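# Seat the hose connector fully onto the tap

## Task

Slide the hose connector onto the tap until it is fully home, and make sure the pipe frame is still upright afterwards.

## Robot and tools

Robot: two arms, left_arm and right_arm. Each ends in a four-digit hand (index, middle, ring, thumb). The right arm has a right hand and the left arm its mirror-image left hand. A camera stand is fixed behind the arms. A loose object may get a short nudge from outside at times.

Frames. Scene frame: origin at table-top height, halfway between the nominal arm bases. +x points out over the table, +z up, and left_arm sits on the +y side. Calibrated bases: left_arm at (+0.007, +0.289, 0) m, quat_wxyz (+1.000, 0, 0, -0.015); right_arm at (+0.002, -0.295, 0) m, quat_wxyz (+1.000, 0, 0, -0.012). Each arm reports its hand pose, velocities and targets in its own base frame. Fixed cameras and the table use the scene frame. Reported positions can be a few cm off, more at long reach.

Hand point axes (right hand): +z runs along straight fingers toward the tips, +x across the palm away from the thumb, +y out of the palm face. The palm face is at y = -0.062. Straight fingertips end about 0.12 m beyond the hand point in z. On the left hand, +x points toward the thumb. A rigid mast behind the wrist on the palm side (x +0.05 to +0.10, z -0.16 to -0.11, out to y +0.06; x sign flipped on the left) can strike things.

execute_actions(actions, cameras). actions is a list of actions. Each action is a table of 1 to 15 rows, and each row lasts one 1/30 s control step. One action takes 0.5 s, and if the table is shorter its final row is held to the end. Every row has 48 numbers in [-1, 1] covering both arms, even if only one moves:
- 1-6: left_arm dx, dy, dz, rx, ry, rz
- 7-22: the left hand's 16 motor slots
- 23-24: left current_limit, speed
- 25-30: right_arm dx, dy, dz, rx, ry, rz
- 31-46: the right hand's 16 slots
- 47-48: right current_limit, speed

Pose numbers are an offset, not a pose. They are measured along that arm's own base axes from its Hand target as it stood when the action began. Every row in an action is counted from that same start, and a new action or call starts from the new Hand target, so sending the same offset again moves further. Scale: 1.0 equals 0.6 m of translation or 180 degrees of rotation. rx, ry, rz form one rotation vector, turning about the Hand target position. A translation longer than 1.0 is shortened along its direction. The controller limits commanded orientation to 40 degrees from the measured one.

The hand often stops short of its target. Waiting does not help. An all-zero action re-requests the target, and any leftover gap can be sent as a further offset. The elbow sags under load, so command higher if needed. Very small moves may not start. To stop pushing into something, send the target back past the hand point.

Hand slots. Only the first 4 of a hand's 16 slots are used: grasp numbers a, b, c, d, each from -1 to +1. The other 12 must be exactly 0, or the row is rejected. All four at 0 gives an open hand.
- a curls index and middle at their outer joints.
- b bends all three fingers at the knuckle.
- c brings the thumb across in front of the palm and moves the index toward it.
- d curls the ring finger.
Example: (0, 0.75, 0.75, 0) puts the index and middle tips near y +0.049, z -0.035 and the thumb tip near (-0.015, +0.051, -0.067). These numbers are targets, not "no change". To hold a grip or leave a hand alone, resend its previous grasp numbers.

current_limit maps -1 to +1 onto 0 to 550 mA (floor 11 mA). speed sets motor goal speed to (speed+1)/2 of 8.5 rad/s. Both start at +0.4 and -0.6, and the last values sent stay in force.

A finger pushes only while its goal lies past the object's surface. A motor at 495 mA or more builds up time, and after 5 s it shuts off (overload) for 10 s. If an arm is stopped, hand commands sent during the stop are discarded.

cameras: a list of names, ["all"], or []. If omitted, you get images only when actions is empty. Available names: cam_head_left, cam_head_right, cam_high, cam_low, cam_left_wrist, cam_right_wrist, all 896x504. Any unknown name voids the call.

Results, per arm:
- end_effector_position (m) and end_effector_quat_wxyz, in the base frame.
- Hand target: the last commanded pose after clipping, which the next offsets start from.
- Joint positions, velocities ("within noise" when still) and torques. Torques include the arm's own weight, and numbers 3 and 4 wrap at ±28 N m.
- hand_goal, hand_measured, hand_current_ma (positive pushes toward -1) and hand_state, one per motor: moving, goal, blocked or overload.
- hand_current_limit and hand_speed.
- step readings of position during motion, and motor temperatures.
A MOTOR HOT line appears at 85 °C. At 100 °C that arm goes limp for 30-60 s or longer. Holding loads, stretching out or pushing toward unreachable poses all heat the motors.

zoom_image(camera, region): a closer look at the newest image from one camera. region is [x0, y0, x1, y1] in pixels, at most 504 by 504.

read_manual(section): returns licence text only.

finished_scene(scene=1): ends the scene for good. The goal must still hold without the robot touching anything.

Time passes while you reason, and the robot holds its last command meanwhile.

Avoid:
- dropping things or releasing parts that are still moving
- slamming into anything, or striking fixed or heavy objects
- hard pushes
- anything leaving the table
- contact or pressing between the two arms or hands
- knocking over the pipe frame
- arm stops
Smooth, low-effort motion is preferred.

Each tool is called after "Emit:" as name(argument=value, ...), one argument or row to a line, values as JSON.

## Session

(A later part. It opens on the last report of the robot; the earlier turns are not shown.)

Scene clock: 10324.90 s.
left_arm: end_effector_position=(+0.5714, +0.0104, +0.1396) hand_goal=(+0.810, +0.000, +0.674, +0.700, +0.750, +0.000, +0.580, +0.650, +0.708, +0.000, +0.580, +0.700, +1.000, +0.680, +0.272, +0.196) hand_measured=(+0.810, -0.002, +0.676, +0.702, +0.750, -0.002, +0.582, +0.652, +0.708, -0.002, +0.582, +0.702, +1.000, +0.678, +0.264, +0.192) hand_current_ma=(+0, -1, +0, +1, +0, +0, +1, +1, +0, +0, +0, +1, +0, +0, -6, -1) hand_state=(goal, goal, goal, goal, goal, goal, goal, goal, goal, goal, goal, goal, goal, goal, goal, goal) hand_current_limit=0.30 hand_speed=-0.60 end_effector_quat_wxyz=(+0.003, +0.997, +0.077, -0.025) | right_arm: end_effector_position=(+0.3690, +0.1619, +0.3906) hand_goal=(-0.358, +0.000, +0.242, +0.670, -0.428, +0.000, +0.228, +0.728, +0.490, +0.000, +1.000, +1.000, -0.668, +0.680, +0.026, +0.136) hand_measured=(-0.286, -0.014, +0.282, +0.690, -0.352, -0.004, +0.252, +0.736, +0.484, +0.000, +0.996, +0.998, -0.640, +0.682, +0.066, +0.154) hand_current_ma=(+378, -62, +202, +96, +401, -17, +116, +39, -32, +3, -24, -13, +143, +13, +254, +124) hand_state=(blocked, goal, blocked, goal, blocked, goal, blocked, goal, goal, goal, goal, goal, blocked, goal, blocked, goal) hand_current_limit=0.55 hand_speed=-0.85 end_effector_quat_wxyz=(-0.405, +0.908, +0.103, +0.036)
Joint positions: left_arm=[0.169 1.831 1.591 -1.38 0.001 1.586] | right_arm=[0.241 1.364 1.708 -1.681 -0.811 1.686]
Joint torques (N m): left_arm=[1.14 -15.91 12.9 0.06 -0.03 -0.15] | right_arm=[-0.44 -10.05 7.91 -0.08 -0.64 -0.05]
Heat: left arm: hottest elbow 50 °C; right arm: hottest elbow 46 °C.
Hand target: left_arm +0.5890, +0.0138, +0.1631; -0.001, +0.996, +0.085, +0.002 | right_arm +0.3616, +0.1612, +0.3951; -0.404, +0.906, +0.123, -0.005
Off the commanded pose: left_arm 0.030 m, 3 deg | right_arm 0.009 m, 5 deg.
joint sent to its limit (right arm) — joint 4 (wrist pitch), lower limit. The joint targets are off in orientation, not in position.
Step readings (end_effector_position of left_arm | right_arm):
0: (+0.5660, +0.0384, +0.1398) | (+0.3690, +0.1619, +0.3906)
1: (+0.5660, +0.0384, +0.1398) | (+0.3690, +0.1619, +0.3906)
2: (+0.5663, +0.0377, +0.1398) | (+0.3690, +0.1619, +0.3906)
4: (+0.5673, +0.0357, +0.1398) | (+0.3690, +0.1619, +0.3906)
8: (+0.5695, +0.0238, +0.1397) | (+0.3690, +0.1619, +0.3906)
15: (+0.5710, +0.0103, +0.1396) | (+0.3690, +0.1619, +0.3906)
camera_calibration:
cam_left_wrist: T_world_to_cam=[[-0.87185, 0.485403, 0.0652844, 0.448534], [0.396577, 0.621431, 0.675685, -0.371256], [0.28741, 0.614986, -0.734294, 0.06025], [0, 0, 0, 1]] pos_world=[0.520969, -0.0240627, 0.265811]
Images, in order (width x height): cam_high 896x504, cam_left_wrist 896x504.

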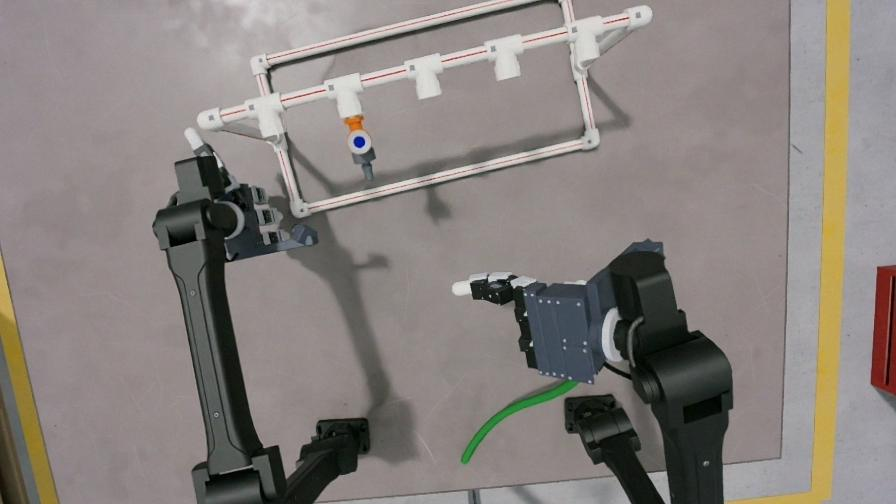

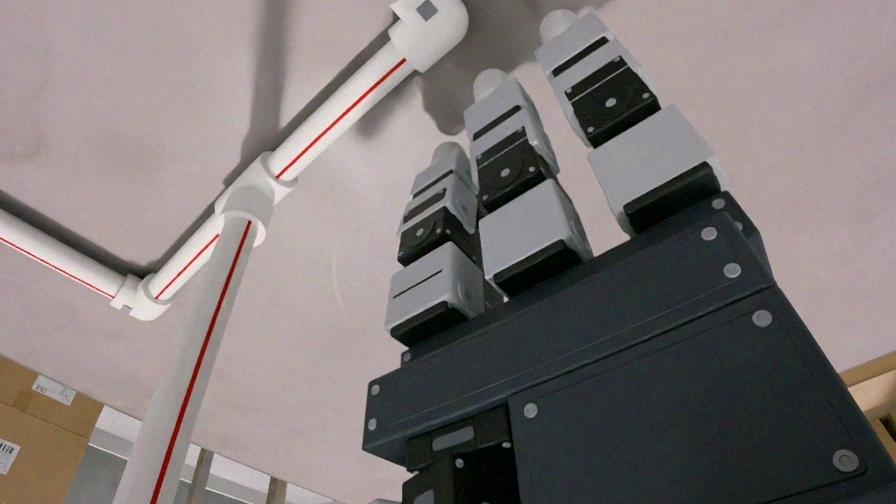

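Emit:
execute_actions(
  actions=[
    [[0.0,-0.04,0.0,0,0,0,0,0,-0.17,0,0,0,0,0,0,0,0,0,0,0,0,0,0.4,-0.6,0,0,0,0,0,0,0.15,0.56,0.82,-0.8,0,0,0,0,0,0,0,0,0,0,0,0,0.55,-0.85]],
    [[0.0,-0.04,0.0,0,0,0,0,0,-0.17,0,0,0,0,0,0,0,0,0,0,0,0,0,0.4,-0.6,0,0,0,0,0,0,0.15,0.56,0.82,-0.8,0,0,0,0,0,0,0,0,0,0,0,0,0.55,-0.85]],
  ],
  cameras=["cam_high","cam_left_wrist"],
)

Scene clock: 10334.00 s.
left_arm: end_effector_position=(+0.5775, -0.0230, +0.1385) hand_goal=(+0.810, +0.000, +0.674, +0.700, +0.750, +0.000, +0.580, +0.650, +0.708, +0.000, +0.580, +0.700, +1.000, +0.680, +0.272, +0.196) hand_measured=(+0.808, -0.002, +0.676, +0.702, +0.794, -0.002, +0.606, +0.662, +0.708, -0.002, +0.582, +0.702, +1.000, +0.678, +0.264, +0.192) hand_current_ma=(+0, -1, +0, +1, +69, +0, +27, +7, +0, +0, +0, +1, +0, +0, -6, -1) hand_state=(goal, goal, goal, goal, blocked, goal, blocked, goal, goal, goal, goal, goal, goal, goal, goal, goal) hand_current_limit=0.40 hand_speed=-0.60 end_effector_quat_wxyz=(-0.005, +0.996, +0.086, -0.025) | right_arm: end_effector_position=(+0.3690, +0.1619, +0.3906) hand_goal=(-0.358, +0.000, +0.242, +0.670, -0.428, +0.000, +0.228, +0.728, +0.490, +0.000, +1.000, +1.000, -0.668, +0.680, +0.026, +0.136) hand_measured=(-0.286, -0.014, +0.282, +0.690, -0.352, -0.004, +0.252, +0.736, +0.484, +0.000, +0.996, +0.998, -0.640, +0.682, +0.066, +0.154) hand_current_ma=(+378, -62, +202, +96, +401, -17, +116, +39, -32, +3, -24, -13, +143, +13, +254, +124) hand_state=(blocked, goal, blocked, goal, blocked, goal, blocked, goal, goal, goal, goal, goal, blocked, goal, blocked, goal) hand_current_limit=0.55 hand_speed=-0.85 end_effector_quat_wxyz=(-0.405, +0.908, +0.103, +0.036)
Joint positions: left_arm=[0.102 1.831 1.591 -1.38 -0.011 1.501] | right_arm=[0.241 1.364 1.708 -1.681 -0.811 1.686]
Joint torques (N m): left_arm=[-0.85 -17.26 11.22 0.36 0.4 -0.18] | right_arm=[-0.44 -10.05 7.91 -0.09 -0.64 -0.05]
Motor temperatures (°C): left_arm=[26 31 49 26 28 27] | right_arm=[26 41 46 26 26 25]
Heat: left arm: hottest elbow 49 °C; right arm: hottest elbow 46 °C.
Hand target: left_arm +0.5890, -0.0343, +0.1629; -0.001, +0.996, +0.085, +0.002 | right_arm +0.3616, +0.1612, +0.3951; -0.404, +0.906, +0.123, -0.005
Off the commanded pose: left_arm 0.029 m, 3 deg | right_arm 0.009 m, 5 deg.
joint sent to its limit (right arm) — joint 4 (wrist pitch), lower limit. The joint targets are off in orientation, not in position.
Step readings (end_effector_position of left_arm | right_arm):
0: (+0.5715, +0.0105, +0.1396) | (+0.3690, +0.1619, +0.3906)
1: (+0.5715, +0.0105, +0.1396) | (+0.3690, +0.1619, +0.3906)
2: (+0.5717, +0.0101, +0.1396) | (+0.3690, +0.1619, +0.3906)
4: (+0.5725, +0.0083, +0.1396) | (+0.3690, +0.1619, +0.3906)
8: (+0.5737, -0.0004, +0.1395) | (+0.3690, +0.1619, +0.3906)
15: (+0.5745, -0.0103, +0.1394) | (+0.3690, +0.1619, +0.3906)
16: (+0.5746, -0.0102, +0.1394) | (+0.3690, +0.1619, +0.3906)
17: (+0.5749, -0.0110, +0.1393) | (+0.3690, +0.1619, +0.3906)
19: (+0.5756, -0.0127, +0.1392) | (+0.3690, +0.1619, +0.3906)
23: (+0.5765, -0.0191, +0.1389) | (+0.3690, +0.1619, +0.3906)
30: (+0.5772, -0.0232, +0.1385) | (+0.3690, +0.1619, +0.3906)
camera_calibration:
cam_left_wrist: T_world_to_cam=[[-0.879981, 0.469198, 0.0740705, 0.473271], [0.386798, 0.617289, 0.685085, -0.347862], [0.275718, 0.631512, -0.724688, 0.0839667], [0, 0, 0, 1]] pos_world=[0.527871, -0.0603526, 0.264109]
Images, in order (width x height): cam_high 896x504, cam_left_wrist 896x504.

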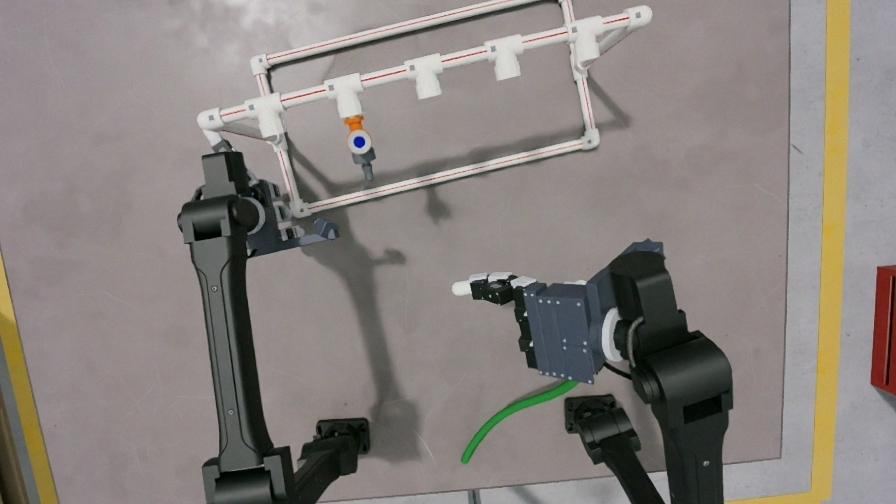

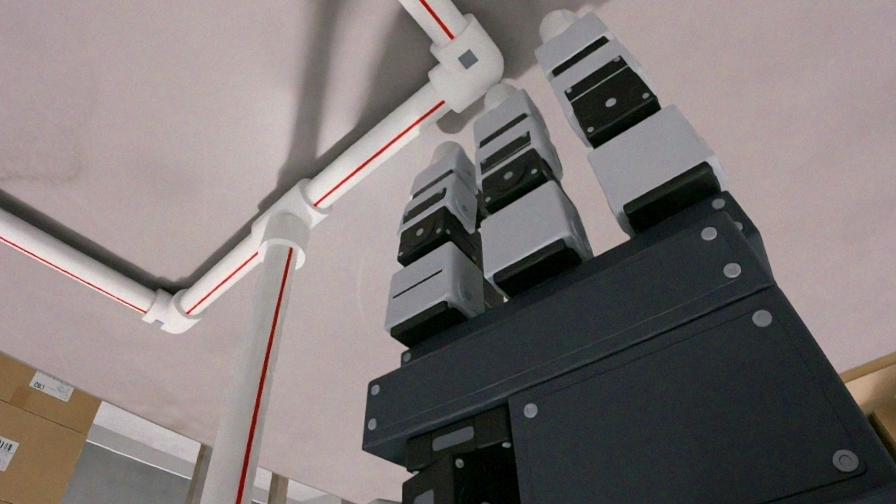

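Emit:
execute_actions(
  actions=[
    [[-0.01,-0.05,0.0,0,0,0,0,0,-0.17,0,0,0,0,0,0,0,0,0,0,0,0,0,0.5,-0.6,0,0,0,0,0,0,0.15,0.56,0.82,-0.8,0,0,0,0,0,0,0,0,0,0,0,0,0.55,-0.85]],
  ],
  cameras=["cam_high","cam_left_wrist"],
)

Scene clock: 10343.13 s.
left_arm: end_effector_position=(+0.5805, -0.0538, +0.1530) hand_goal=(+0.810, +0.000, +0.674, +0.700, +0.750, +0.000, +0.580, +0.650, +0.708, +0.000, +0.580, +0.700, +1.000, +0.680, +0.272, +0.196) hand_measured=(+0.808, -0.002, +0.676, +0.702, +0.752, -0.002, +0.582, +0.652, +0.708, -0.002, +0.580, +0.702, +1.000, +0.678, +0.260, +0.192) hand_current_ma=(-1, -1, +0, +1, +0, +0, +1, +1, +0, +0, +0, +1, +0, +0, -11, -2) hand_state=(goal, goal, goal, goal, goal, goal, goal, goal, goal, goal, goal, goal, goal, goal, goal, goal) hand_current_limit=0.50 hand_speed=-0.60 end_effector_quat_wxyz=(-0.002, +0.996, +0.092, -0.012) | right_arm: end_effector_position=(+0.3690, +0.1619, +0.3906) hand_goal=(-0.358, +0.000, +0.242, +0.670, -0.428, +0.000, +0.228, +0.728, +0.490, +0.000, +1.000, +1.000, -0.668, +0.680, +0.026, +0.136) hand_measured=(-0.286, -0.014, +0.282, +0.690, -0.352, -0.004, +0.252, +0.736, +0.484, +0.000, +0.996, +0.998, -0.640, +0.682, +0.066, +0.154) hand_current_ma=(+378, -62, +202, +96, +401, -17, +116, +39, -32, +3, -24, -13, +143, +13, +254, +124) hand_state=(blocked, goal, blocked, goal, blocked, goal, blocked, goal, goal, goal, goal, goal, blocked, goal, blocked, goal) hand_current_limit=0.55 hand_speed=-0.85 end_effector_quat_wxyz=(-0.405, +0.908, +0.103, +0.036)
Joint positions: left_arm=[0.047 1.806 1.591 -1.38 -0.004 1.432] | right_arm=[0.241 1.364 1.708 -1.681 -0.811 1.686]
Joint torques (N m): left_arm=[-0.73 -16.15 9.25 0.69 0.09 -0.04] | right_arm=[-0.44 -10.11 7.9 -0.09 -0.64 -0.05]
Heat: left arm: hottest elbow 48 °C; right arm: hottest elbow 46 °C.
Hand target: left_arm +0.5830, -0.0641, +0.1630; -0.001, +0.996, +0.086, +0.002 | right_arm +0.3616, +0.1612, +0.3951; -0.404, +0.906, +0.123, -0.005
Off the commanded pose: left_arm 0.015 m, 2 deg | right_arm 0.009 m, 5 deg.
joint sent to its limit (right arm) — joint 4 (wrist pitch), lower limit. The joint targets are off in orientation, not in position.
Step readings (end_effector_position of left_arm | right_arm):
0: (+0.5775, -0.0230, +0.1385) | (+0.3690, +0.1619, +0.3906)
1: (+0.5776, -0.0230, +0.1387) | (+0.3690, +0.1619, +0.3906)
2: (+0.5778, -0.0233, +0.1389) | (+0.3690, +0.1619, +0.3906)
4: (+0.5784, -0.0260, +0.1399) | (+0.3690, +0.1619, +0.3906)
8: (+0.5789, -0.0383, +0.1462) | (+0.3690, +0.1619, +0.3906)
15: (+0.5805, -0.0538, +0.1530) | (+0.3690, +0.1619, +0.3906)
camera_calibration:
cam_left_wrist: T_world_to_cam=[[-0.887877, 0.457402, 0.0495881, 0.497011], [0.3603, 0.624239, 0.693188, -0.325529], [0.28611, 0.633332, -0.719049, 0.106286], [0, 0, 0, 1]] pos_world=[0.528163, -0.09144, 0.277432]
Images, in order (width x height): cam_high 896x504, cam_left_wrist 896x504.

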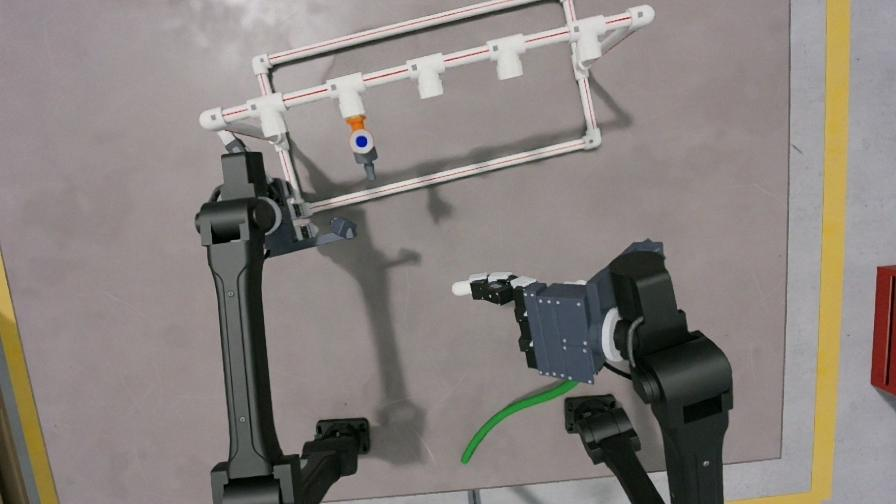

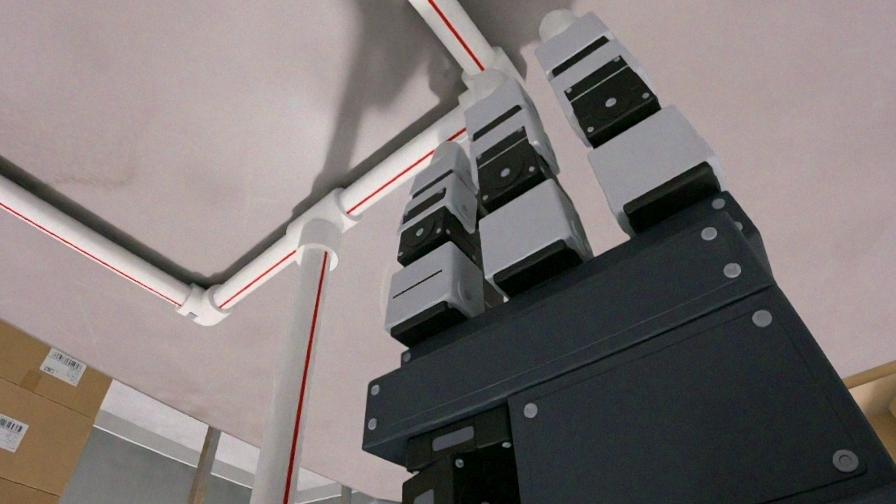

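Emit:
execute_actions(
  actions=[
    [[-0.005,0.06,0.0,0,0,0,0,0,-0.17,0,0,0,0,0,0,0,0,0,0,0,0,0,0.5,-0.6,0,0,0,0,0,0,0.15,0.56,0.82,-0.8,0,0,0,0,0,0,0,0,0,0,0,0,0.55,-0.85]],
    [[0.0,0.0,-0.025,0,0,0,0,0,-0.17,0,0,0,0,0,0,0,0,0,0,0,0,0,0.5,-0.6,0,0,0,0,0,0,0.15,0.56,0.82,-0.8,0,0,0,0,0,0,0,0,0,0,0,0,0.55,-0.85]],
  ],
  cameras=["cam_high","cam_left_wrist"],
)

Scene clock: 10350.27 s.
left_arm: end_effector_position=(+0.5827, -0.0286, +0.1506) hand_goal=(+0.810, +0.000, +0.674, +0.700, +0.750, +0.000, +0.580, +0.650, +0.708, +0.000, +0.580, +0.700, +1.000, +0.680, +0.272, +0.196) hand_measured=(+0.808, -0.002, +0.676, +0.702, +0.750, -0.008, +0.582, +0.652, +0.708, -0.002, +0.580, +0.702, +1.000, +0.678, +0.264, +0.192) hand_current_ma=(-1, -1, +0, +1, +0, -4, +0, +0, +0, +0, +0, +1, +0, +0, -7, -2) hand_state=(goal, goal, goal, goal, goal, goal, goal, goal, goal, goal, goal, goal, goal, goal, goal, goal) hand_current_limit=0.50 hand_speed=-0.60 end_effector_quat_wxyz=(-0.002, +0.996, +0.092, -0.002) | right_arm: end_effector_position=(+0.3690, +0.1619, +0.3906) hand_goal=(-0.358, +0.000, +0.242, +0.670, -0.428, +0.000, +0.228, +0.728, +0.490, +0.000, +1.000, +1.000, -0.668, +0.680, +0.026, +0.136) hand_measured=(-0.286, -0.014, +0.282, +0.690, -0.352, -0.004, +0.252, +0.736, +0.484, +0.000, +0.996, +0.998, -0.640, +0.682, +0.066, +0.154) hand_current_ma=(+378, -62, +202, +96, +401, -17, +116, +39, -32, +3, -24, -13, +143, +13, +254, +124) hand_state=(blocked, goal, blocked, goal, blocked, goal, blocked, goal, goal, goal, goal, goal, blocked, goal, blocked, goal) hand_current_limit=0.55 hand_speed=-0.85 end_effector_quat_wxyz=(-0.405, +0.908, +0.103, +0.036)
Joint positions: left_arm=[0.093 1.804 1.58 -1.35 -0.004 1.479] | right_arm=[0.241 1.364 1.708 -1.681 -0.811 1.686]
Joint torques (N m): left_arm=[0.79 -15.91 7.66 1.06 0.07 0.14] | right_arm=[-0.44 -10.05 7.9 -0.09 -0.64 -0.05]
Heat: left arm: hottest elbow 47 °C; right arm: hottest elbow 46 °C.
Hand target: left_arm +0.5800, -0.0282, +0.1481; -0.001, +0.996, +0.086, +0.002 | right_arm +0.3616, +0.1612, +0.3951; -0.404, +0.906, +0.123, -0.005
Off the commanded pose: left_arm 0.004 m, 1 deg | right_arm 0.009 m, 5 deg.
joint sent to its limit (right arm) — joint 4 (wrist pitch), lower limit. The joint targets are off in orientation, not in position.
Step readings (end_effector_position of left_arm | right_arm):
0: (+0.5805, -0.0538, +0.1530) | (+0.3690, +0.1619, +0.3906)
1: (+0.5805, -0.0538, +0.1530) | (+0.3690, +0.1619, +0.3906)
2: (+0.5805, -0.0538, +0.1530) | (+0.3690, +0.1619, +0.3906)
4: (+0.5805, -0.0502, +0.1530) | (+0.3690, +0.1619, +0.3906)
8: (+0.5798, -0.0422, +0.1531) | (+0.3690, +0.1619, +0.3906)
15: (+0.5794, -0.0289, +0.1531) | (+0.3690, +0.1619, +0.3906)
16: (+0.5794, -0.0288, +0.1531) | (+0.3690, +0.1619, +0.3906)
17: (+0.5799, -0.0287, +0.1532) | (+0.3690, +0.1619, +0.3906)
19: (+0.5817, -0.0286, +0.1521) | (+0.3690, +0.1619, +0.3906)
23: (+0.5825, -0.0286, +0.1508) | (+0.3690, +0.1619, +0.3906)
30: (+0.5827, -0.0286, +0.1506) | (+0.3690, +0.1619, +0.3906)
camera_calibration:
cam_left_wrist: T_world_to_cam=[[-0.888573, 0.457653, 0.0314832, 0.490646], [0.345995, 0.623552, 0.701049, -0.33312], [0.301206, 0.633826, -0.712418, 0.0782741], [0, 0, 0, 1]] pos_world=[0.527656, -0.0664406, 0.27385]
Images, in order (width x height): cam_high 896x504, cam_left_wrist 896x504.

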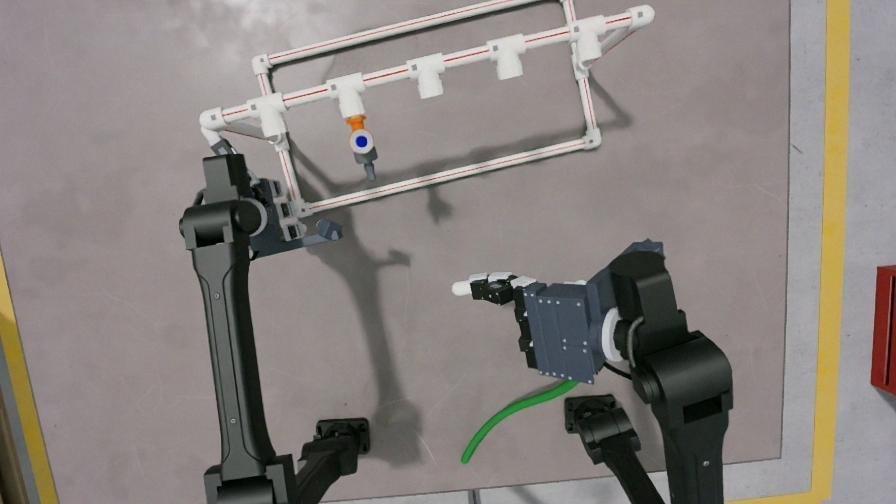

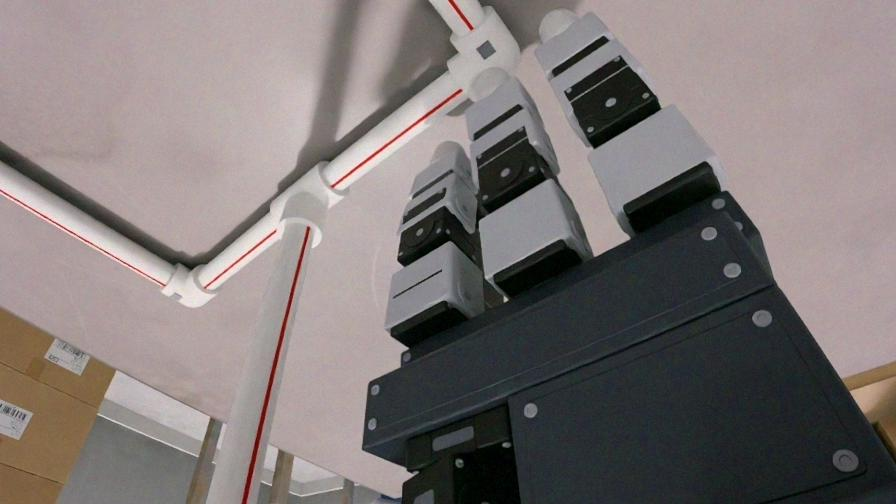

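Emit:
execute_actions(
  actions=[
    [[0.0,0.035,0.0,0,0,0,0,0,-0.17,0,0,0,0,0,0,0,0,0,0,0,0,0,0.5,-0.6,0,0,0,0,0,0,0.15,0.56,0.82,-0.8,0,0,0,0,0,0,0,0,0,0,0,0,0.55,-0.85]],
    [[0.0,0.0,-0.028,0,0,0,0,0,-0.17,0,0,0,0,0,0,0,0,0,0,0,0,0,0.5,-0.6,0,0,0,0,0,0,0.15,0.56,0.82,-0.8,0,0,0,0,0,0,0,0,0,0,0,0,0.55,-0.85]],
  ],
  cameras=["cam_left_wrist"],
)

Scene clock: 10357.80 s.
left_arm: end_effector_position=(+0.5815, -0.0089, +0.1363) hand_goal=(+0.810, +0.000, +0.674, +0.700, +0.750, +0.000, +0.580, +0.650, +0.708, +0.000, +0.580, +0.700, +1.000, +0.680, +0.272, +0.196) hand_measured=(+0.808, -0.002, +0.676, +0.702, +0.750, -0.002, +0.580, +0.648, +0.708, -0.002, +0.580, +0.702, +1.000, +0.678, +0.264, +0.192) hand_current_ma=(-1, -1, +0, +1, +0, +0, +0, +0, +0, +0, +0, +1, +0, +0, -7, -2) hand_state=(goal, goal, goal, goal, goal, goal, goal, goal, goal, goal, goal, goal, goal, goal, goal, goal) hand_current_limit=0.50 hand_speed=-0.60 end_effector_quat_wxyz=(+0.000, +0.996, +0.092, +0.002) | right_arm: end_effector_position=(+0.3690, +0.1619, +0.3906) hand_goal=(-0.358, +0.000, +0.242, +0.670, -0.428, +0.000, +0.228, +0.728, +0.490, +0.000, +1.000, +1.000, -0.668, +0.680, +0.026, +0.136) hand_measured=(-0.286, -0.014, +0.282, +0.690, -0.352, -0.004, +0.252, +0.736, +0.484, +0.000, +0.996, +0.998, -0.640, +0.682, +0.066, +0.154) hand_current_ma=(+378, -62, +202, +96, +401, -17, +116, +39, -32, +3, -24, -13, +143, +13, +254, +124) hand_state=(blocked, goal, blocked, goal, blocked, goal, blocked, goal, goal, goal, goal, goal, blocked, goal, blocked, goal) hand_current_limit=0.55 hand_speed=-0.85 end_effector_quat_wxyz=(-0.405, +0.908, +0.103, +0.036)
Joint positions: left_arm=[0.13 1.811 1.55 -1.305 0 1.516] | right_arm=[0.241 1.364 1.708 -1.681 -0.811 1.686]
Joint torques (N m): left_arm=[0.85 -15.15 8.35 0.77 -0.02 0.17] | right_arm=[-0.38 -10.11 7.9 -0.06 -0.64 -0.05]
Heat: left arm: hottest elbow 46 °C; right arm: hottest elbow 46 °C.
Hand target: left_arm +0.5800, -0.0072, +0.1312; -0.001, +0.996, +0.086, +0.002 | right_arm +0.3616, +0.1612, +0.3951; -0.404, +0.906, +0.123, -0.005
Off the commanded pose: left_arm 0.005 m, 1 deg | right_arm 0.009 m, 5 deg.
joint sent to its limit (right arm) — joint 4 (wrist pitch), lower limit. The joint targets are off in orientation, not in position.
Step readings (end_effector_position of left_arm | right_arm):
0: (+0.5827, -0.0286, +0.1506) | (+0.3690, +0.1619, +0.3906)
1: (+0.5826, -0.0287, +0.1506) | (+0.3690, +0.1619, +0.3906)
2: (+0.5825, -0.0283, +0.1506) | (+0.3690, +0.1619, +0.3906)
4: (+0.5820, -0.0263, +0.1507) | (+0.3690, +0.1619, +0.3906)
8: (+0.5818, -0.0193, +0.1510) | (+0.3690, +0.1619, +0.3906)
15: (+0.5819, -0.0090, +0.1510) | (+0.3690, +0.1619, +0.3906)
16: (+0.5819, -0.0088, +0.1510) | (+0.3690, +0.1619, +0.3906)
17: (+0.5822, -0.0088, +0.1504) | (+0.3690, +0.1619, +0.3906)
19: (+0.5828, -0.0087, +0.1476) | (+0.3690, +0.1619, +0.3906)
23: (+0.5809, -0.0090, +0.1400) | (+0.3690, +0.1619, +0.3906)
30: (+0.5813, -0.0089, +0.1363) | (+0.3690, +0.1619, +0.3906)
camera_calibration:
cam_left_wrist: T_world_to_cam=[[-0.88862, 0.458056, 0.0232149, 0.482182], [0.34048, 0.62492, 0.70253, -0.332021], [0.307291, 0.632186, -0.711276, 0.0522952], [0, 0, 0, 1]] pos_world=[0.525453, -0.0464401, 0.259257]
Images, in order (width x height): cam_left_wrist 896x504.

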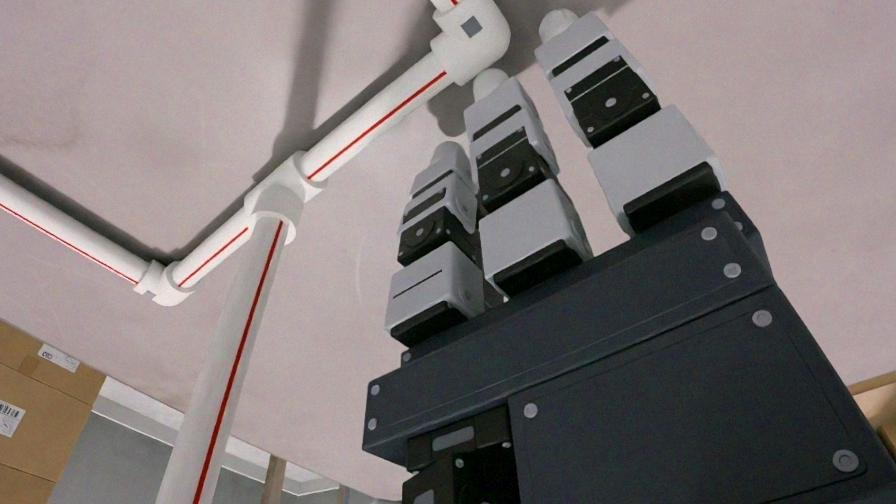

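Emit:
execute_actions(
  actions=[
    [[0.0,-0.03,-0.008,0,0,0,0,0,-0.17,0,0,0,0,0,0,0,0,0,0,0,0,0,0.6,-0.6,0,0,0,0,0,0,0.15,0.56,0.82,-0.8,0,0,0,0,0,0,0,0,0,0,0,0,0.55,-0.85]],
    [[0.0,-0.03,0,0,0,0,0,0,-0.17,0,0,0,0,0,0,0,0,0,0,0,0,0,0.6,-0.6,0,0,0,0,0,0,0.15,0.56,0.82,-0.8,0,0,0,0,0,0,0,0,0,0,0,0,0.55,-0.85]],
  ],
  cameras=["cam_high","cam_left_wrist"],
)

Scene clock: 10364.80 s.
left_arm: end_effector_position=(+0.5820, -0.0260, +0.1304) hand_goal=(+0.810, +0.000, +0.674, +0.700, +0.750, +0.000, +0.580, +0.650, +0.708, +0.000, +0.580, +0.700, +1.000, +0.680, +0.272, +0.196) hand_measured=(+0.808, -0.002, +0.676, +0.702, +0.810, +0.000, +0.614, +0.664, +0.708, -0.002, +0.580, +0.702, +1.000, +0.678, +0.264, +0.192) hand_current_ma=(-1, -1, +0, +1, +115, +0, +42, +9, +0, +0, +0, +1, +0, +0, -7, -2) hand_state=(goal, goal, goal, goal, blocked, goal, blocked, goal, goal, goal, goal, goal, goal, goal, goal, goal) hand_current_limit=0.60 hand_speed=-0.60 end_effector_quat_wxyz=(-0.009, +0.996, +0.089, +0.003) | right_arm: end_effector_position=(+0.3690, +0.1619, +0.3906) hand_goal=(-0.358, +0.000, +0.242, +0.670, -0.428, +0.000, +0.228, +0.728, +0.490, +0.000, +1.000, +1.000, -0.668, +0.680, +0.026, +0.136) hand_measured=(-0.286, -0.014, +0.282, +0.690, -0.352, -0.004, +0.252, +0.736, +0.484, +0.000, +0.996, +0.998, -0.640, +0.682, +0.066, +0.154) hand_current_ma=(+378, -62, +202, +96, +401, -17, +116, +39, -32, +3, -24, -13, +143, +13, +254, +124) hand_state=(blocked, goal, blocked, goal, blocked, goal, blocked, goal, goal, goal, goal, goal, blocked, goal, blocked, goal) hand_current_limit=0.55 hand_speed=-0.85 end_effector_quat_wxyz=(-0.405, +0.908, +0.103, +0.036)
Joint positions: left_arm=[0.093 1.811 1.538 -1.291 -0.018 1.486] | right_arm=[0.241 1.364 1.708 -1.681 -0.811 1.686]
Joint torques (N m): left_arm=[-1.2 -15.5 7.61 0.88 0.58 -0.21] | right_arm=[-0.44 -10.11 7.9 -0.08 -0.64 -0.06]
Heat: left arm: hottest elbow 46 °C; right arm: hottest elbow 46 °C.
Hand target: left_arm +0.5800, -0.0431, +0.1264; -0.001, +0.996, +0.086, +0.002 | right_arm +0.3616, +0.1612, +0.3951; -0.404, +0.906, +0.123, -0.005
Off the commanded pose: left_arm 0.018 m, 1 deg | right_arm 0.009 m, 5 deg.
joint sent to its limit (right arm) — joint 4 (wrist pitch), lower limit. The joint targets are off in orientation, not in position.
Step readings (end_effector_position of left_arm | right_arm):
0: (+0.5815, -0.0089, +0.1363) | (+0.3690, +0.1619, +0.3906)
1: (+0.5815, -0.0089, +0.1363) | (+0.3690, +0.1619, +0.3906)
2: (+0.5815, -0.0089, +0.1361) | (+0.3690, +0.1619, +0.3906)
4: (+0.5817, -0.0095, +0.1348) | (+0.3690, +0.1619, +0.3906)
8: (+0.5803, -0.0124, +0.1317) | (+0.3690, +0.1619, +0.3906)
15: (+0.5802, -0.0152, +0.1312) | (+0.3690, +0.1619, +0.3906)
16: (+0.5802, -0.0152, +0.1312) | (+0.3690, +0.1619, +0.3906)
17: (+0.5803, -0.0154, +0.1312) | (+0.3690, +0.1619, +0.3906)
19: (+0.5807, -0.0169, +0.1310) | (+0.3690, +0.1619, +0.3906)
23: (+0.5812, -0.0235, +0.1305) | (+0.3690, +0.1619, +0.3906)
30: (+0.5819, -0.0261, +0.1304) | (+0.3690, +0.1619, +0.3906)
camera_calibration:
cam_left_wrist: T_world_to_cam=[[-0.885846, 0.462936, 0.0310943, 0.488179], [0.34423, 0.610805, 0.713038, -0.321241], [0.311099, 0.642345, -0.700436, 0.0552211], [0, 0, 0, 1]] pos_world=[0.525853, -0.0652513, 0.252556]
Images, in order (width x height): cam_high 896x504, cam_left_wrist 896x504.

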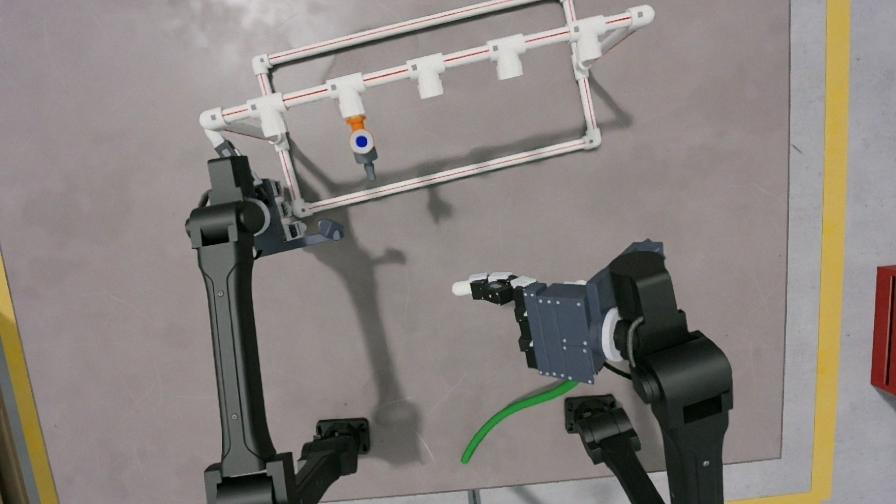

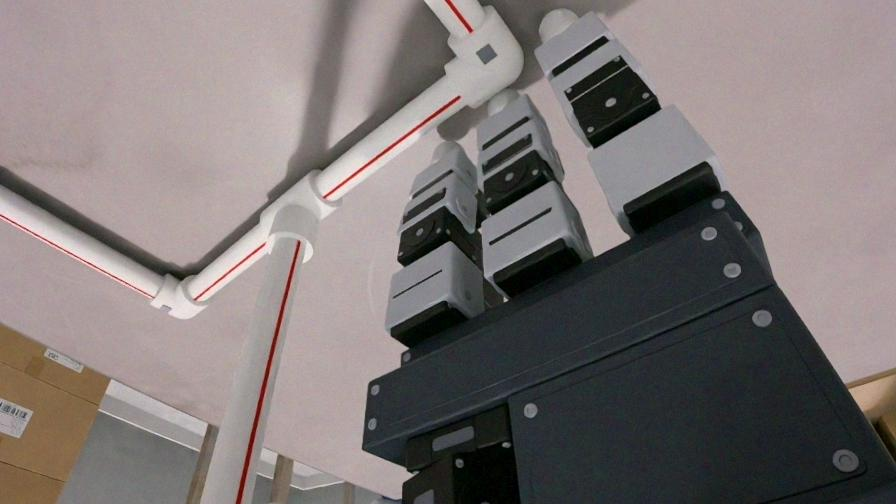

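Emit:
execute_actions(
  actions=[
    [[0.0,-0.035,0,0,0,0,0,0,-0.17,0,0,0,0,0,0,0,0,0,0,0,0,0,0.6,-0.6,0,0,0,0,0,0,0.15,0.56,0.82,-0.8,0,0,0,0,0,0,0,0,0,0,0,0,0.55,-0.85]],
  ],
  cameras=["cam_high","cam_left_wrist"],
)

Scene clock: 10369.97 s.
left_arm: end_effector_position=(+0.5831, -0.0426, +0.1288) hand_goal=(+0.810, +0.000, +0.674, +0.700, +0.750, +0.000, +0.580, +0.650, +0.708, +0.000, +0.580, +0.700, +1.000, +0.680, +0.272, +0.196) hand_measured=(+0.808, -0.002, +0.676, +0.702, +0.838, +0.000, +0.630, +0.670, +0.708, -0.002, +0.580, +0.702, +1.000, +0.678, +0.264, +0.192) hand_current_ma=(-1, -1, +0, +1, +213, +0, +79, +18, +0, +0, +0, +1, +0, +0, -7, -2) hand_state=(goal, goal, goal, goal, blocked, goal, blocked, goal, goal, goal, goal, goal, goal, goal, goal, goal) hand_current_limit=0.60 hand_speed=-0.60 end_effector_quat_wxyz=(-0.013, +0.996, +0.091, +0.003) | right_arm: end_effector_position=(+0.3690, +0.1619, +0.3906) hand_goal=(-0.358, +0.000, +0.242, +0.670, -0.428, +0.000, +0.228, +0.728, +0.490, +0.000, +1.000, +1.000, -0.668, +0.680, +0.026, +0.136) hand_measured=(-0.286, -0.014, +0.282, +0.690, -0.352, -0.004, +0.252, +0.736, +0.484, +0.000, +0.996, +0.998, -0.640, +0.682, +0.066, +0.154) hand_current_ma=(+378, -62, +202, +96, +401, -17, +116, +39, -32, +3, -24, -13, +143, +13, +254, +124) hand_state=(blocked, goal, blocked, goal, blocked, goal, blocked, goal, goal, goal, goal, goal, blocked, goal, blocked, goal) hand_current_limit=0.55 hand_speed=-0.85 end_effector_quat_wxyz=(-0.405, +0.908, +0.103, +0.036)
Joint positions: left_arm=[0.06 1.81 1.534 -1.289 -0.027 1.448] | right_arm=[0.241 1.364 1.708 -1.681 -0.811 1.686]
Joint torques (N m): left_arm=[-1.61 -15.09 7.47 0.75 0.93 -0.22] | right_arm=[-0.38 -10.05 7.91 -0.09 -0.64 -0.05]
Heat: left arm: hottest elbow 45 °C; right arm: hottest elbow 46 °C.
Hand target: left_arm +0.5800, -0.0641, +0.1266; -0.001, +0.996, +0.085, +0.002 | right_arm +0.3616, +0.1612, +0.3951; -0.404, +0.906, +0.123, -0.005
Off the commanded pose: left_arm 0.022 m, 2 deg | right_arm 0.009 m, 5 deg.
joint sent to its limit (right arm) — joint 4 (wrist pitch), lower limit. The joint targets are off in orientation, not in position.
Step readings (end_effector_position of left_arm | right_arm):
0: (+0.5821, -0.0260, +0.1304) | (+0.3690, +0.1619, +0.3906)
1: (+0.5821, -0.0259, +0.1304) | (+0.3690, +0.1619, +0.3906)
2: (+0.5823, -0.0262, +0.1303) | (+0.3690, +0.1619, +0.3906)
4: (+0.5824, -0.0277, +0.1297) | (+0.3690, +0.1619, +0.3906)
8: (+0.5827, -0.0351, +0.1287) | (+0.3690, +0.1619, +0.3906)
15: (+0.5828, -0.0427, +0.1288) | (+0.3690, +0.1619, +0.3906)
camera_calibration:
cam_left_wrist: T_world_to_cam=[[-0.887949, 0.458548, 0.0357738, 0.497155], [0.341865, 0.605961, 0.71829, -0.30991], [0.307693, 0.650034, -0.694824, 0.0661108], [0, 0, 0, 1]] pos_world=[0.527053, -0.0831506, 0.250755]
Images, in order (width x height): cam_high 896x504, cam_left_wrist 896x504.

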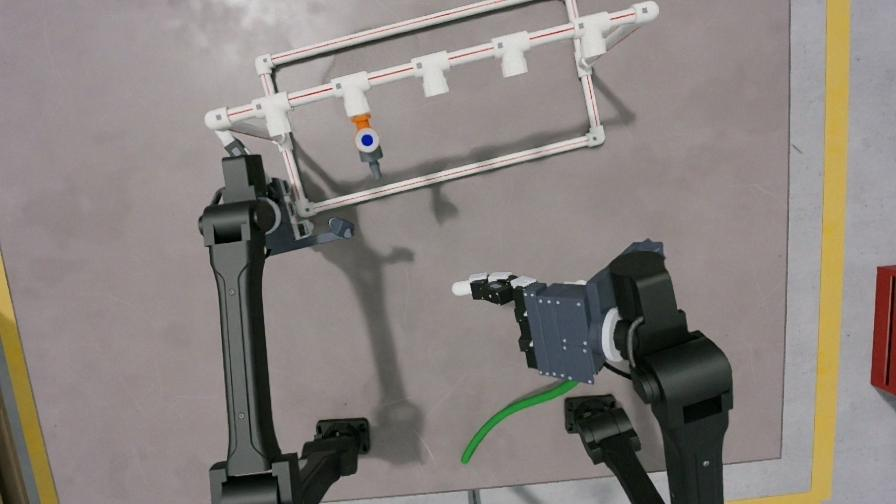

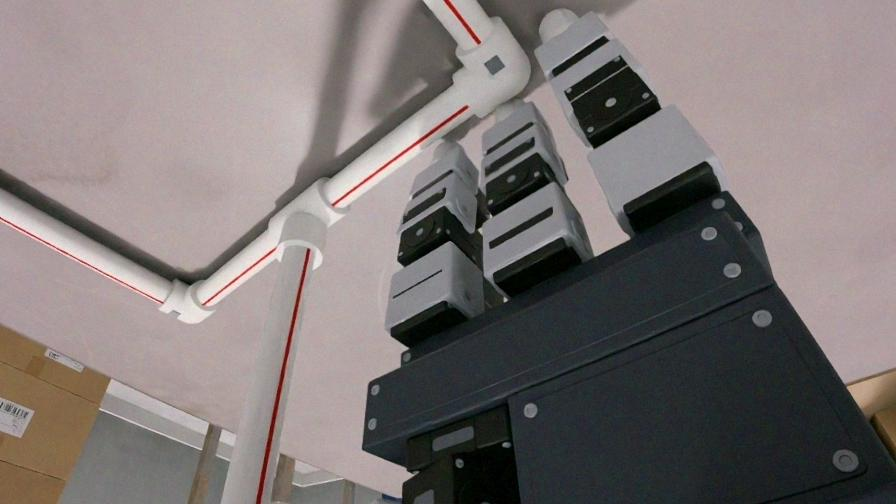

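Emit:
execute_actions(
  actions=[
    [[-0.005,-0.035,0.005,0,0,0,0,0,-0.17,0,0,0,0,0,0,0,0,0,0,0,0,0,0.7,-0.6,0,0,0,0,0,0,0.15,0.56,0.82,-0.8,0,0,0,0,0,0,0,0,0,0,0,0,0.55,-0.85]],
    [[-0.005,-0.035,0,0,0,0,0,0,-0.17,0,0,0,0,0,0,0,0,0,0,0,0,0,0.7,-0.6,0,0,0,0,0,0,0.15,0.56,0.82,-0.8,0,0,0,0,0,0,0,0,0,0,0,0,0.55,-0.85]],
  ],
  cameras=["cam_high","cam_left_wrist"],
)

Scene clock: 10377.93 s.
left_arm: end_effector_position=(+0.5779, -0.0878, +0.1289) hand_goal=(+0.810, +0.000, +0.674, +0.700, +0.750, +0.000, +0.580, +0.650, +0.708, +0.000, +0.580, +0.700, +1.000, +0.680, +0.272, +0.196) hand_measured=(+0.808, -0.002, +0.676, +0.702, +0.840, +0.002, +0.632, +0.670, +0.708, -0.002, +0.580, +0.702, +1.000, +0.678, +0.264, +0.192) hand_current_ma=(-1, -1, +0, +1, +219, +0, +81, +19, +0, +0, +0, +1, +0, +0, -7, -2) hand_state=(goal, goal, goal, goal, blocked, goal, blocked, blocked, goal, goal, goal, goal, goal, goal, goal, goal) hand_current_limit=0.70 hand_speed=-0.60 end_effector_quat_wxyz=(-0.013, +0.996, +0.089, +0.002) | right_arm: end_effector_position=(+0.3690, +0.1619, +0.3906) hand_goal=(-0.358, +0.000, +0.242, +0.670, -0.428, +0.000, +0.228, +0.728, +0.490, +0.000, +1.000, +1.000, -0.668, +0.680, +0.026, +0.136) hand_measured=(-0.286, -0.014, +0.282, +0.690, -0.352, -0.004, +0.252, +0.736, +0.484, +0.000, +0.996, +0.998, -0.640, +0.682, +0.066, +0.154) hand_current_ma=(+378, -62, +202, +96, +401, -17, +116, +39, -32, +3, -24, -13, +143, +13, +254, +124) hand_state=(blocked, goal, blocked, goal, blocked, goal, blocked, goal, goal, goal, goal, goal, blocked, goal, blocked, goal) hand_current_limit=0.55 hand_speed=-0.85 end_effector_quat_wxyz=(-0.405, +0.908, +0.103, +0.036)
Joint positions: left_arm=[-0.023 1.798 1.517 -1.289 -0.025 1.369] | right_arm=[0.241 1.364 1.708 -1.681 -0.811 1.686]
Joint torques (N m): left_arm=[-1.08 -15.5 7.77 0.69 0.84 -0.19] | right_arm=[-0.44 -10.05 7.9 -0.1 -0.65 -0.05]
Motor temperatures (°C): left_arm=[26 31 44 26 29 27] | right_arm=[26 41 46 26 26 25]
Heat: left arm: hottest elbow 44 °C; right arm: hottest elbow 46 °C.
Hand target: left_arm +0.5740, -0.1061, +0.1296; -0.001, +0.996, +0.086, +0.002 | right_arm +0.3616, +0.1612, +0.3951; -0.404, +0.906, +0.123, -0.005
Off the commanded pose: left_arm 0.019 m, 1 deg | right_arm 0.009 m, 5 deg.
joint sent to its limit (right arm) — joint 4 (wrist pitch), lower limit. The joint targets are off in orientation, not in position.
Step readings (end_effector_position of left_arm | right_arm):
0: (+0.5831, -0.0425, +0.1288) | (+0.3690, +0.1619, +0.3906)
1: (+0.5832, -0.0425, +0.1288) | (+0.3690, +0.1619, +0.3906)
2: (+0.5833, -0.0429, +0.1288) | (+0.3690, +0.1619, +0.3906)
4: (+0.5829, -0.0444, +0.1284) | (+0.3690, +0.1619, +0.3906)
8: (+0.5813, -0.0539, +0.1286) | (+0.3690, +0.1619, +0.3906)
15: (+0.5802, -0.0673, +0.1289) | (+0.3690, +0.1619, +0.3906)
16: (+0.5803, -0.0677, +0.1290) | (+0.3690, +0.1619, +0.3906)
17: (+0.5805, -0.0678, +0.1290) | (+0.3690, +0.1619, +0.3906)
19: (+0.5804, -0.0687, +0.1288) | (+0.3690, +0.1619, +0.3906)
23: (+0.5789, -0.0760, +0.1287) | (+0.3690, +0.1619, +0.3906)
30: (+0.5776, -0.0878, +0.1289) | (+0.3690, +0.1619, +0.3906)
camera_calibration:
cam_left_wrist: T_world_to_cam=[[-0.886088, 0.461998, 0.037499, 0.512332], [0.346271, 0.606002, 0.716141, -0.282961], [0.308132, 0.647549, -0.696947, 0.0970298], [0, 0, 0, 1]] pos_world=[0.522054, -0.128053, 0.251053]
Images, in order (width x height): cam_high 896x504, cam_left_wrist 896x504.

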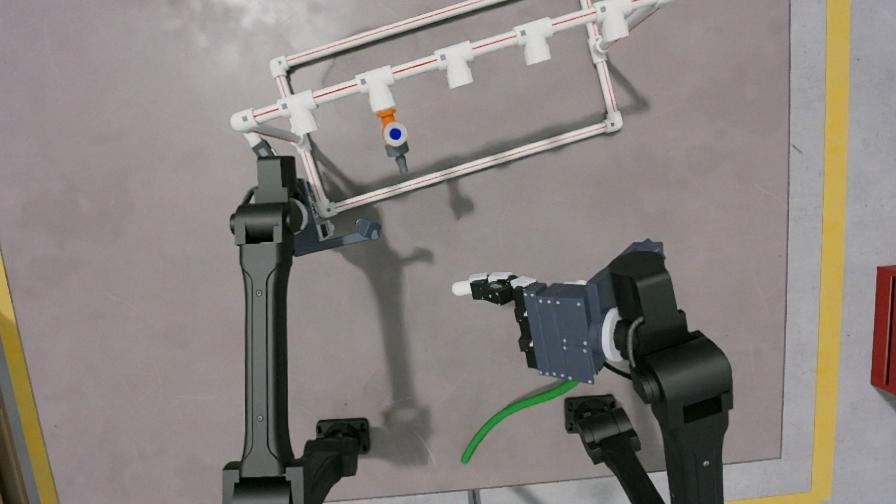

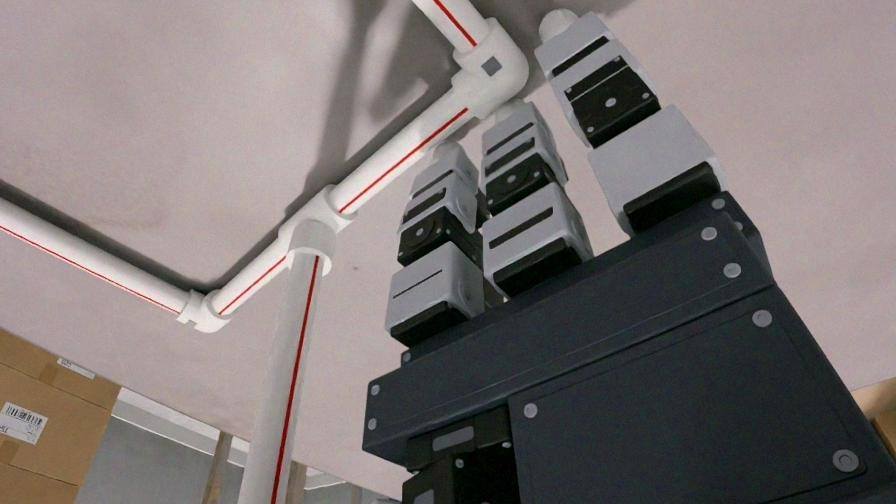

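Emit:
execute_actions(
  actions=[
    [[-0.008,-0.035,0.0,0,0,0,0,0,-0.17,0,0,0,0,0,0,0,0,0,0,0,0,0,0.7,-0.6,0,0,0,0,0,0,0.15,0.56,0.82,-0.8,0,0,0,0,0,0,0,0,0,0,0,0,0.55,-0.85]],
    [[-0.008,-0.035,0,0,0,0,0,0,-0.17,0,0,0,0,0,0,0,0,0,0,0,0,0,0.7,-0.6,0,0,0,0,0,0,0.15,0.56,0.82,-0.8,0,0,0,0,0,0,0,0,0,0,0,0,0.55,-0.85]],
  ],
  cameras=["cam_high","cam_left_wrist"],
)

Scene clock: 10394.00 s.
left_arm: end_effector_position=(+0.5683, -0.1311, +0.1287) hand_goal=(+0.810, +0.000, +0.674, +0.700, +0.750, +0.000, +0.580, +0.650, +0.708, +0.000, +0.580, +0.700, +1.000, +0.680, +0.272, +0.196) hand_measured=(+0.812, -0.002, +0.676, +0.702, +0.840, +0.008, +0.632, +0.670, +0.708, -0.002, +0.580, +0.702, +1.000, +0.678, +0.264, +0.194) hand_current_ma=(+1, +0, +0, +1, +219, +4, +81, +19, +0, +0, +0, +1, +0, +0, -6, -1) hand_state=(goal, goal, goal, goal, blocked, goal, blocked, blocked, goal, goal, goal, goal, goal, goal, goal, goal) hand_current_limit=0.70 hand_speed=-0.60 end_effector_quat_wxyz=(-0.012, +0.996, +0.090, +0.000) | right_arm: end_effector_position=(+0.3690, +0.1619, +0.3906) hand_goal=(-0.358, +0.000, +0.242, +0.670, -0.428, +0.000, +0.228, +0.728, +0.490, +0.000, +1.000, +1.000, -0.668, +0.680, +0.026, +0.136) hand_measured=(-0.286, -0.014, +0.282, +0.690, -0.352, -0.004, +0.252, +0.736, +0.484, +0.000, +0.996, +0.998, -0.640, +0.682, +0.066, +0.154) hand_current_ma=(+378, -62, +202, +96, +401, -17, +116, +39, -32, +3, -24, -13, +143, +13, +254, +124) hand_state=(blocked, goal, blocked, goal, blocked, goal, blocked, goal, goal, goal, goal, goal, blocked, goal, blocked, goal) hand_current_limit=0.55 hand_speed=-0.85 end_effector_quat_wxyz=(-0.405, +0.908, +0.103, +0.036)
Joint positions: left_arm=[-0.103 1.783 1.496 -1.288 -0.023 1.288] | right_arm=[0.241 1.364 1.708 -1.681 -0.811 1.686]
Joint torques (N m): left_arm=[-1.26 -15.74 7.8 0.79 0.74 -0.17] | right_arm=[-0.44 -10.11 7.91 -0.1 -0.64 -0.05]
Heat: left arm: hottest elbow 43 °C; right arm: hottest elbow 46 °C.
Hand target: left_arm +0.5644, -0.1481, +0.1296; -0.001, +0.996, +0.086, +0.002 | right_arm +0.3616, +0.1612, +0.3951; -0.404, +0.906, +0.123, -0.005
Off the commanded pose: left_arm 0.018 m, 1 deg | right_arm 0.009 m, 5 deg.
joint sent to its limit (right arm) — joint 4 (wrist pitch), lower limit. The joint targets are off in orientation, not in position.
Step readings (end_effector_position of left_arm | right_arm):
0: (+0.5779, -0.0878, +0.1289) | (+0.3690, +0.1619, +0.3906)
1: (+0.5780, -0.0878, +0.1289) | (+0.3690, +0.1619, +0.3906)
2: (+0.5779, -0.0882, +0.1287) | (+0.3690, +0.1619, +0.3906)
4: (+0.5774, -0.0893, +0.1286) | (+0.3690, +0.1619, +0.3906)
8: (+0.5745, -0.0980, +0.1284) | (+0.3690, +0.1619, +0.3906)
15: (+0.5725, -0.1099, +0.1286) | (+0.3690, +0.1619, +0.3906)
16: (+0.5727, -0.1099, +0.1286) | (+0.3690, +0.1619, +0.3906)
17: (+0.5728, -0.1102, +0.1288) | (+0.3690, +0.1619, +0.3906)
19: (+0.5726, -0.1113, +0.1285) | (+0.3690, +0.1619, +0.3906)
23: (+0.5703, -0.1196, +0.1286) | (+0.3690, +0.1619, +0.3906)
30: (+0.5682, -0.1312, +0.1287) | (+0.3690, +0.1619, +0.3906)
camera_calibration:
cam_left_wrist: T_world_to_cam=[[-0.886117, 0.461753, 0.0397499, 0.523543], [0.348571, 0.607472, 0.713776, -0.254085], [0.305441, 0.646345, -0.699245, 0.129426], [0, 0, 0, 1]] pos_world=[0.512955, -0.171052, 0.25105]
Images, in order (width x height): cam_high 896x504, cam_left_wrist 896x504.

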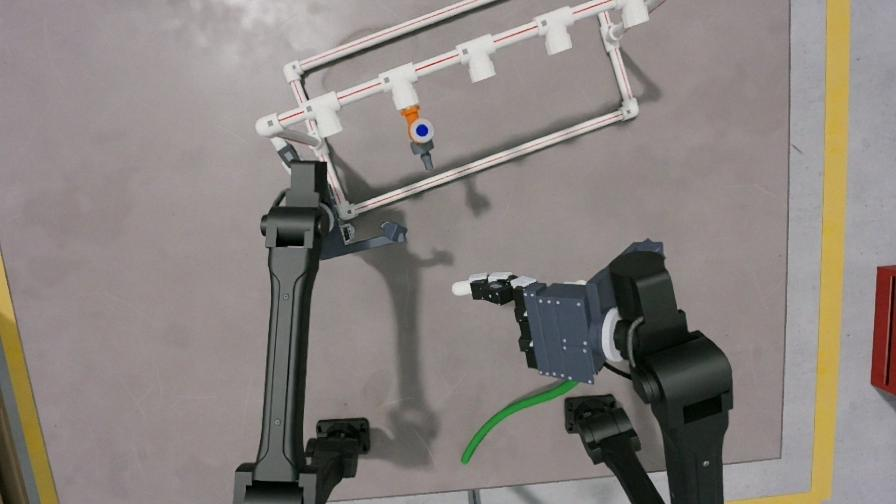

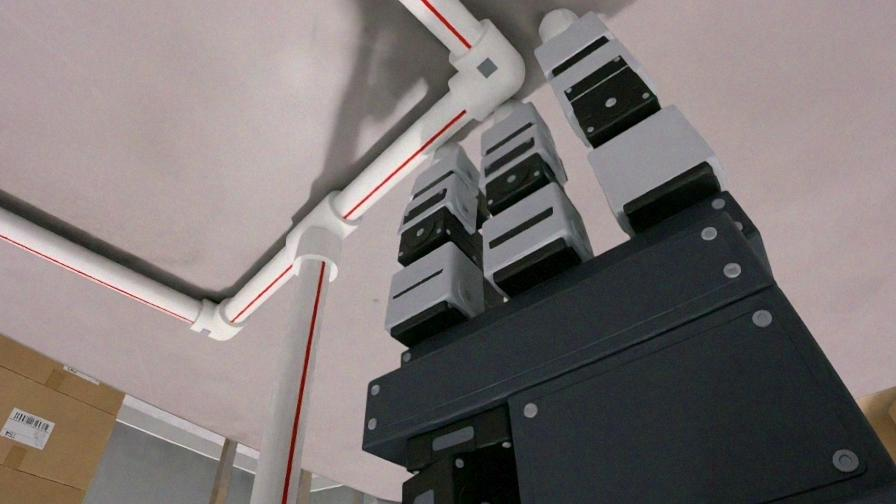

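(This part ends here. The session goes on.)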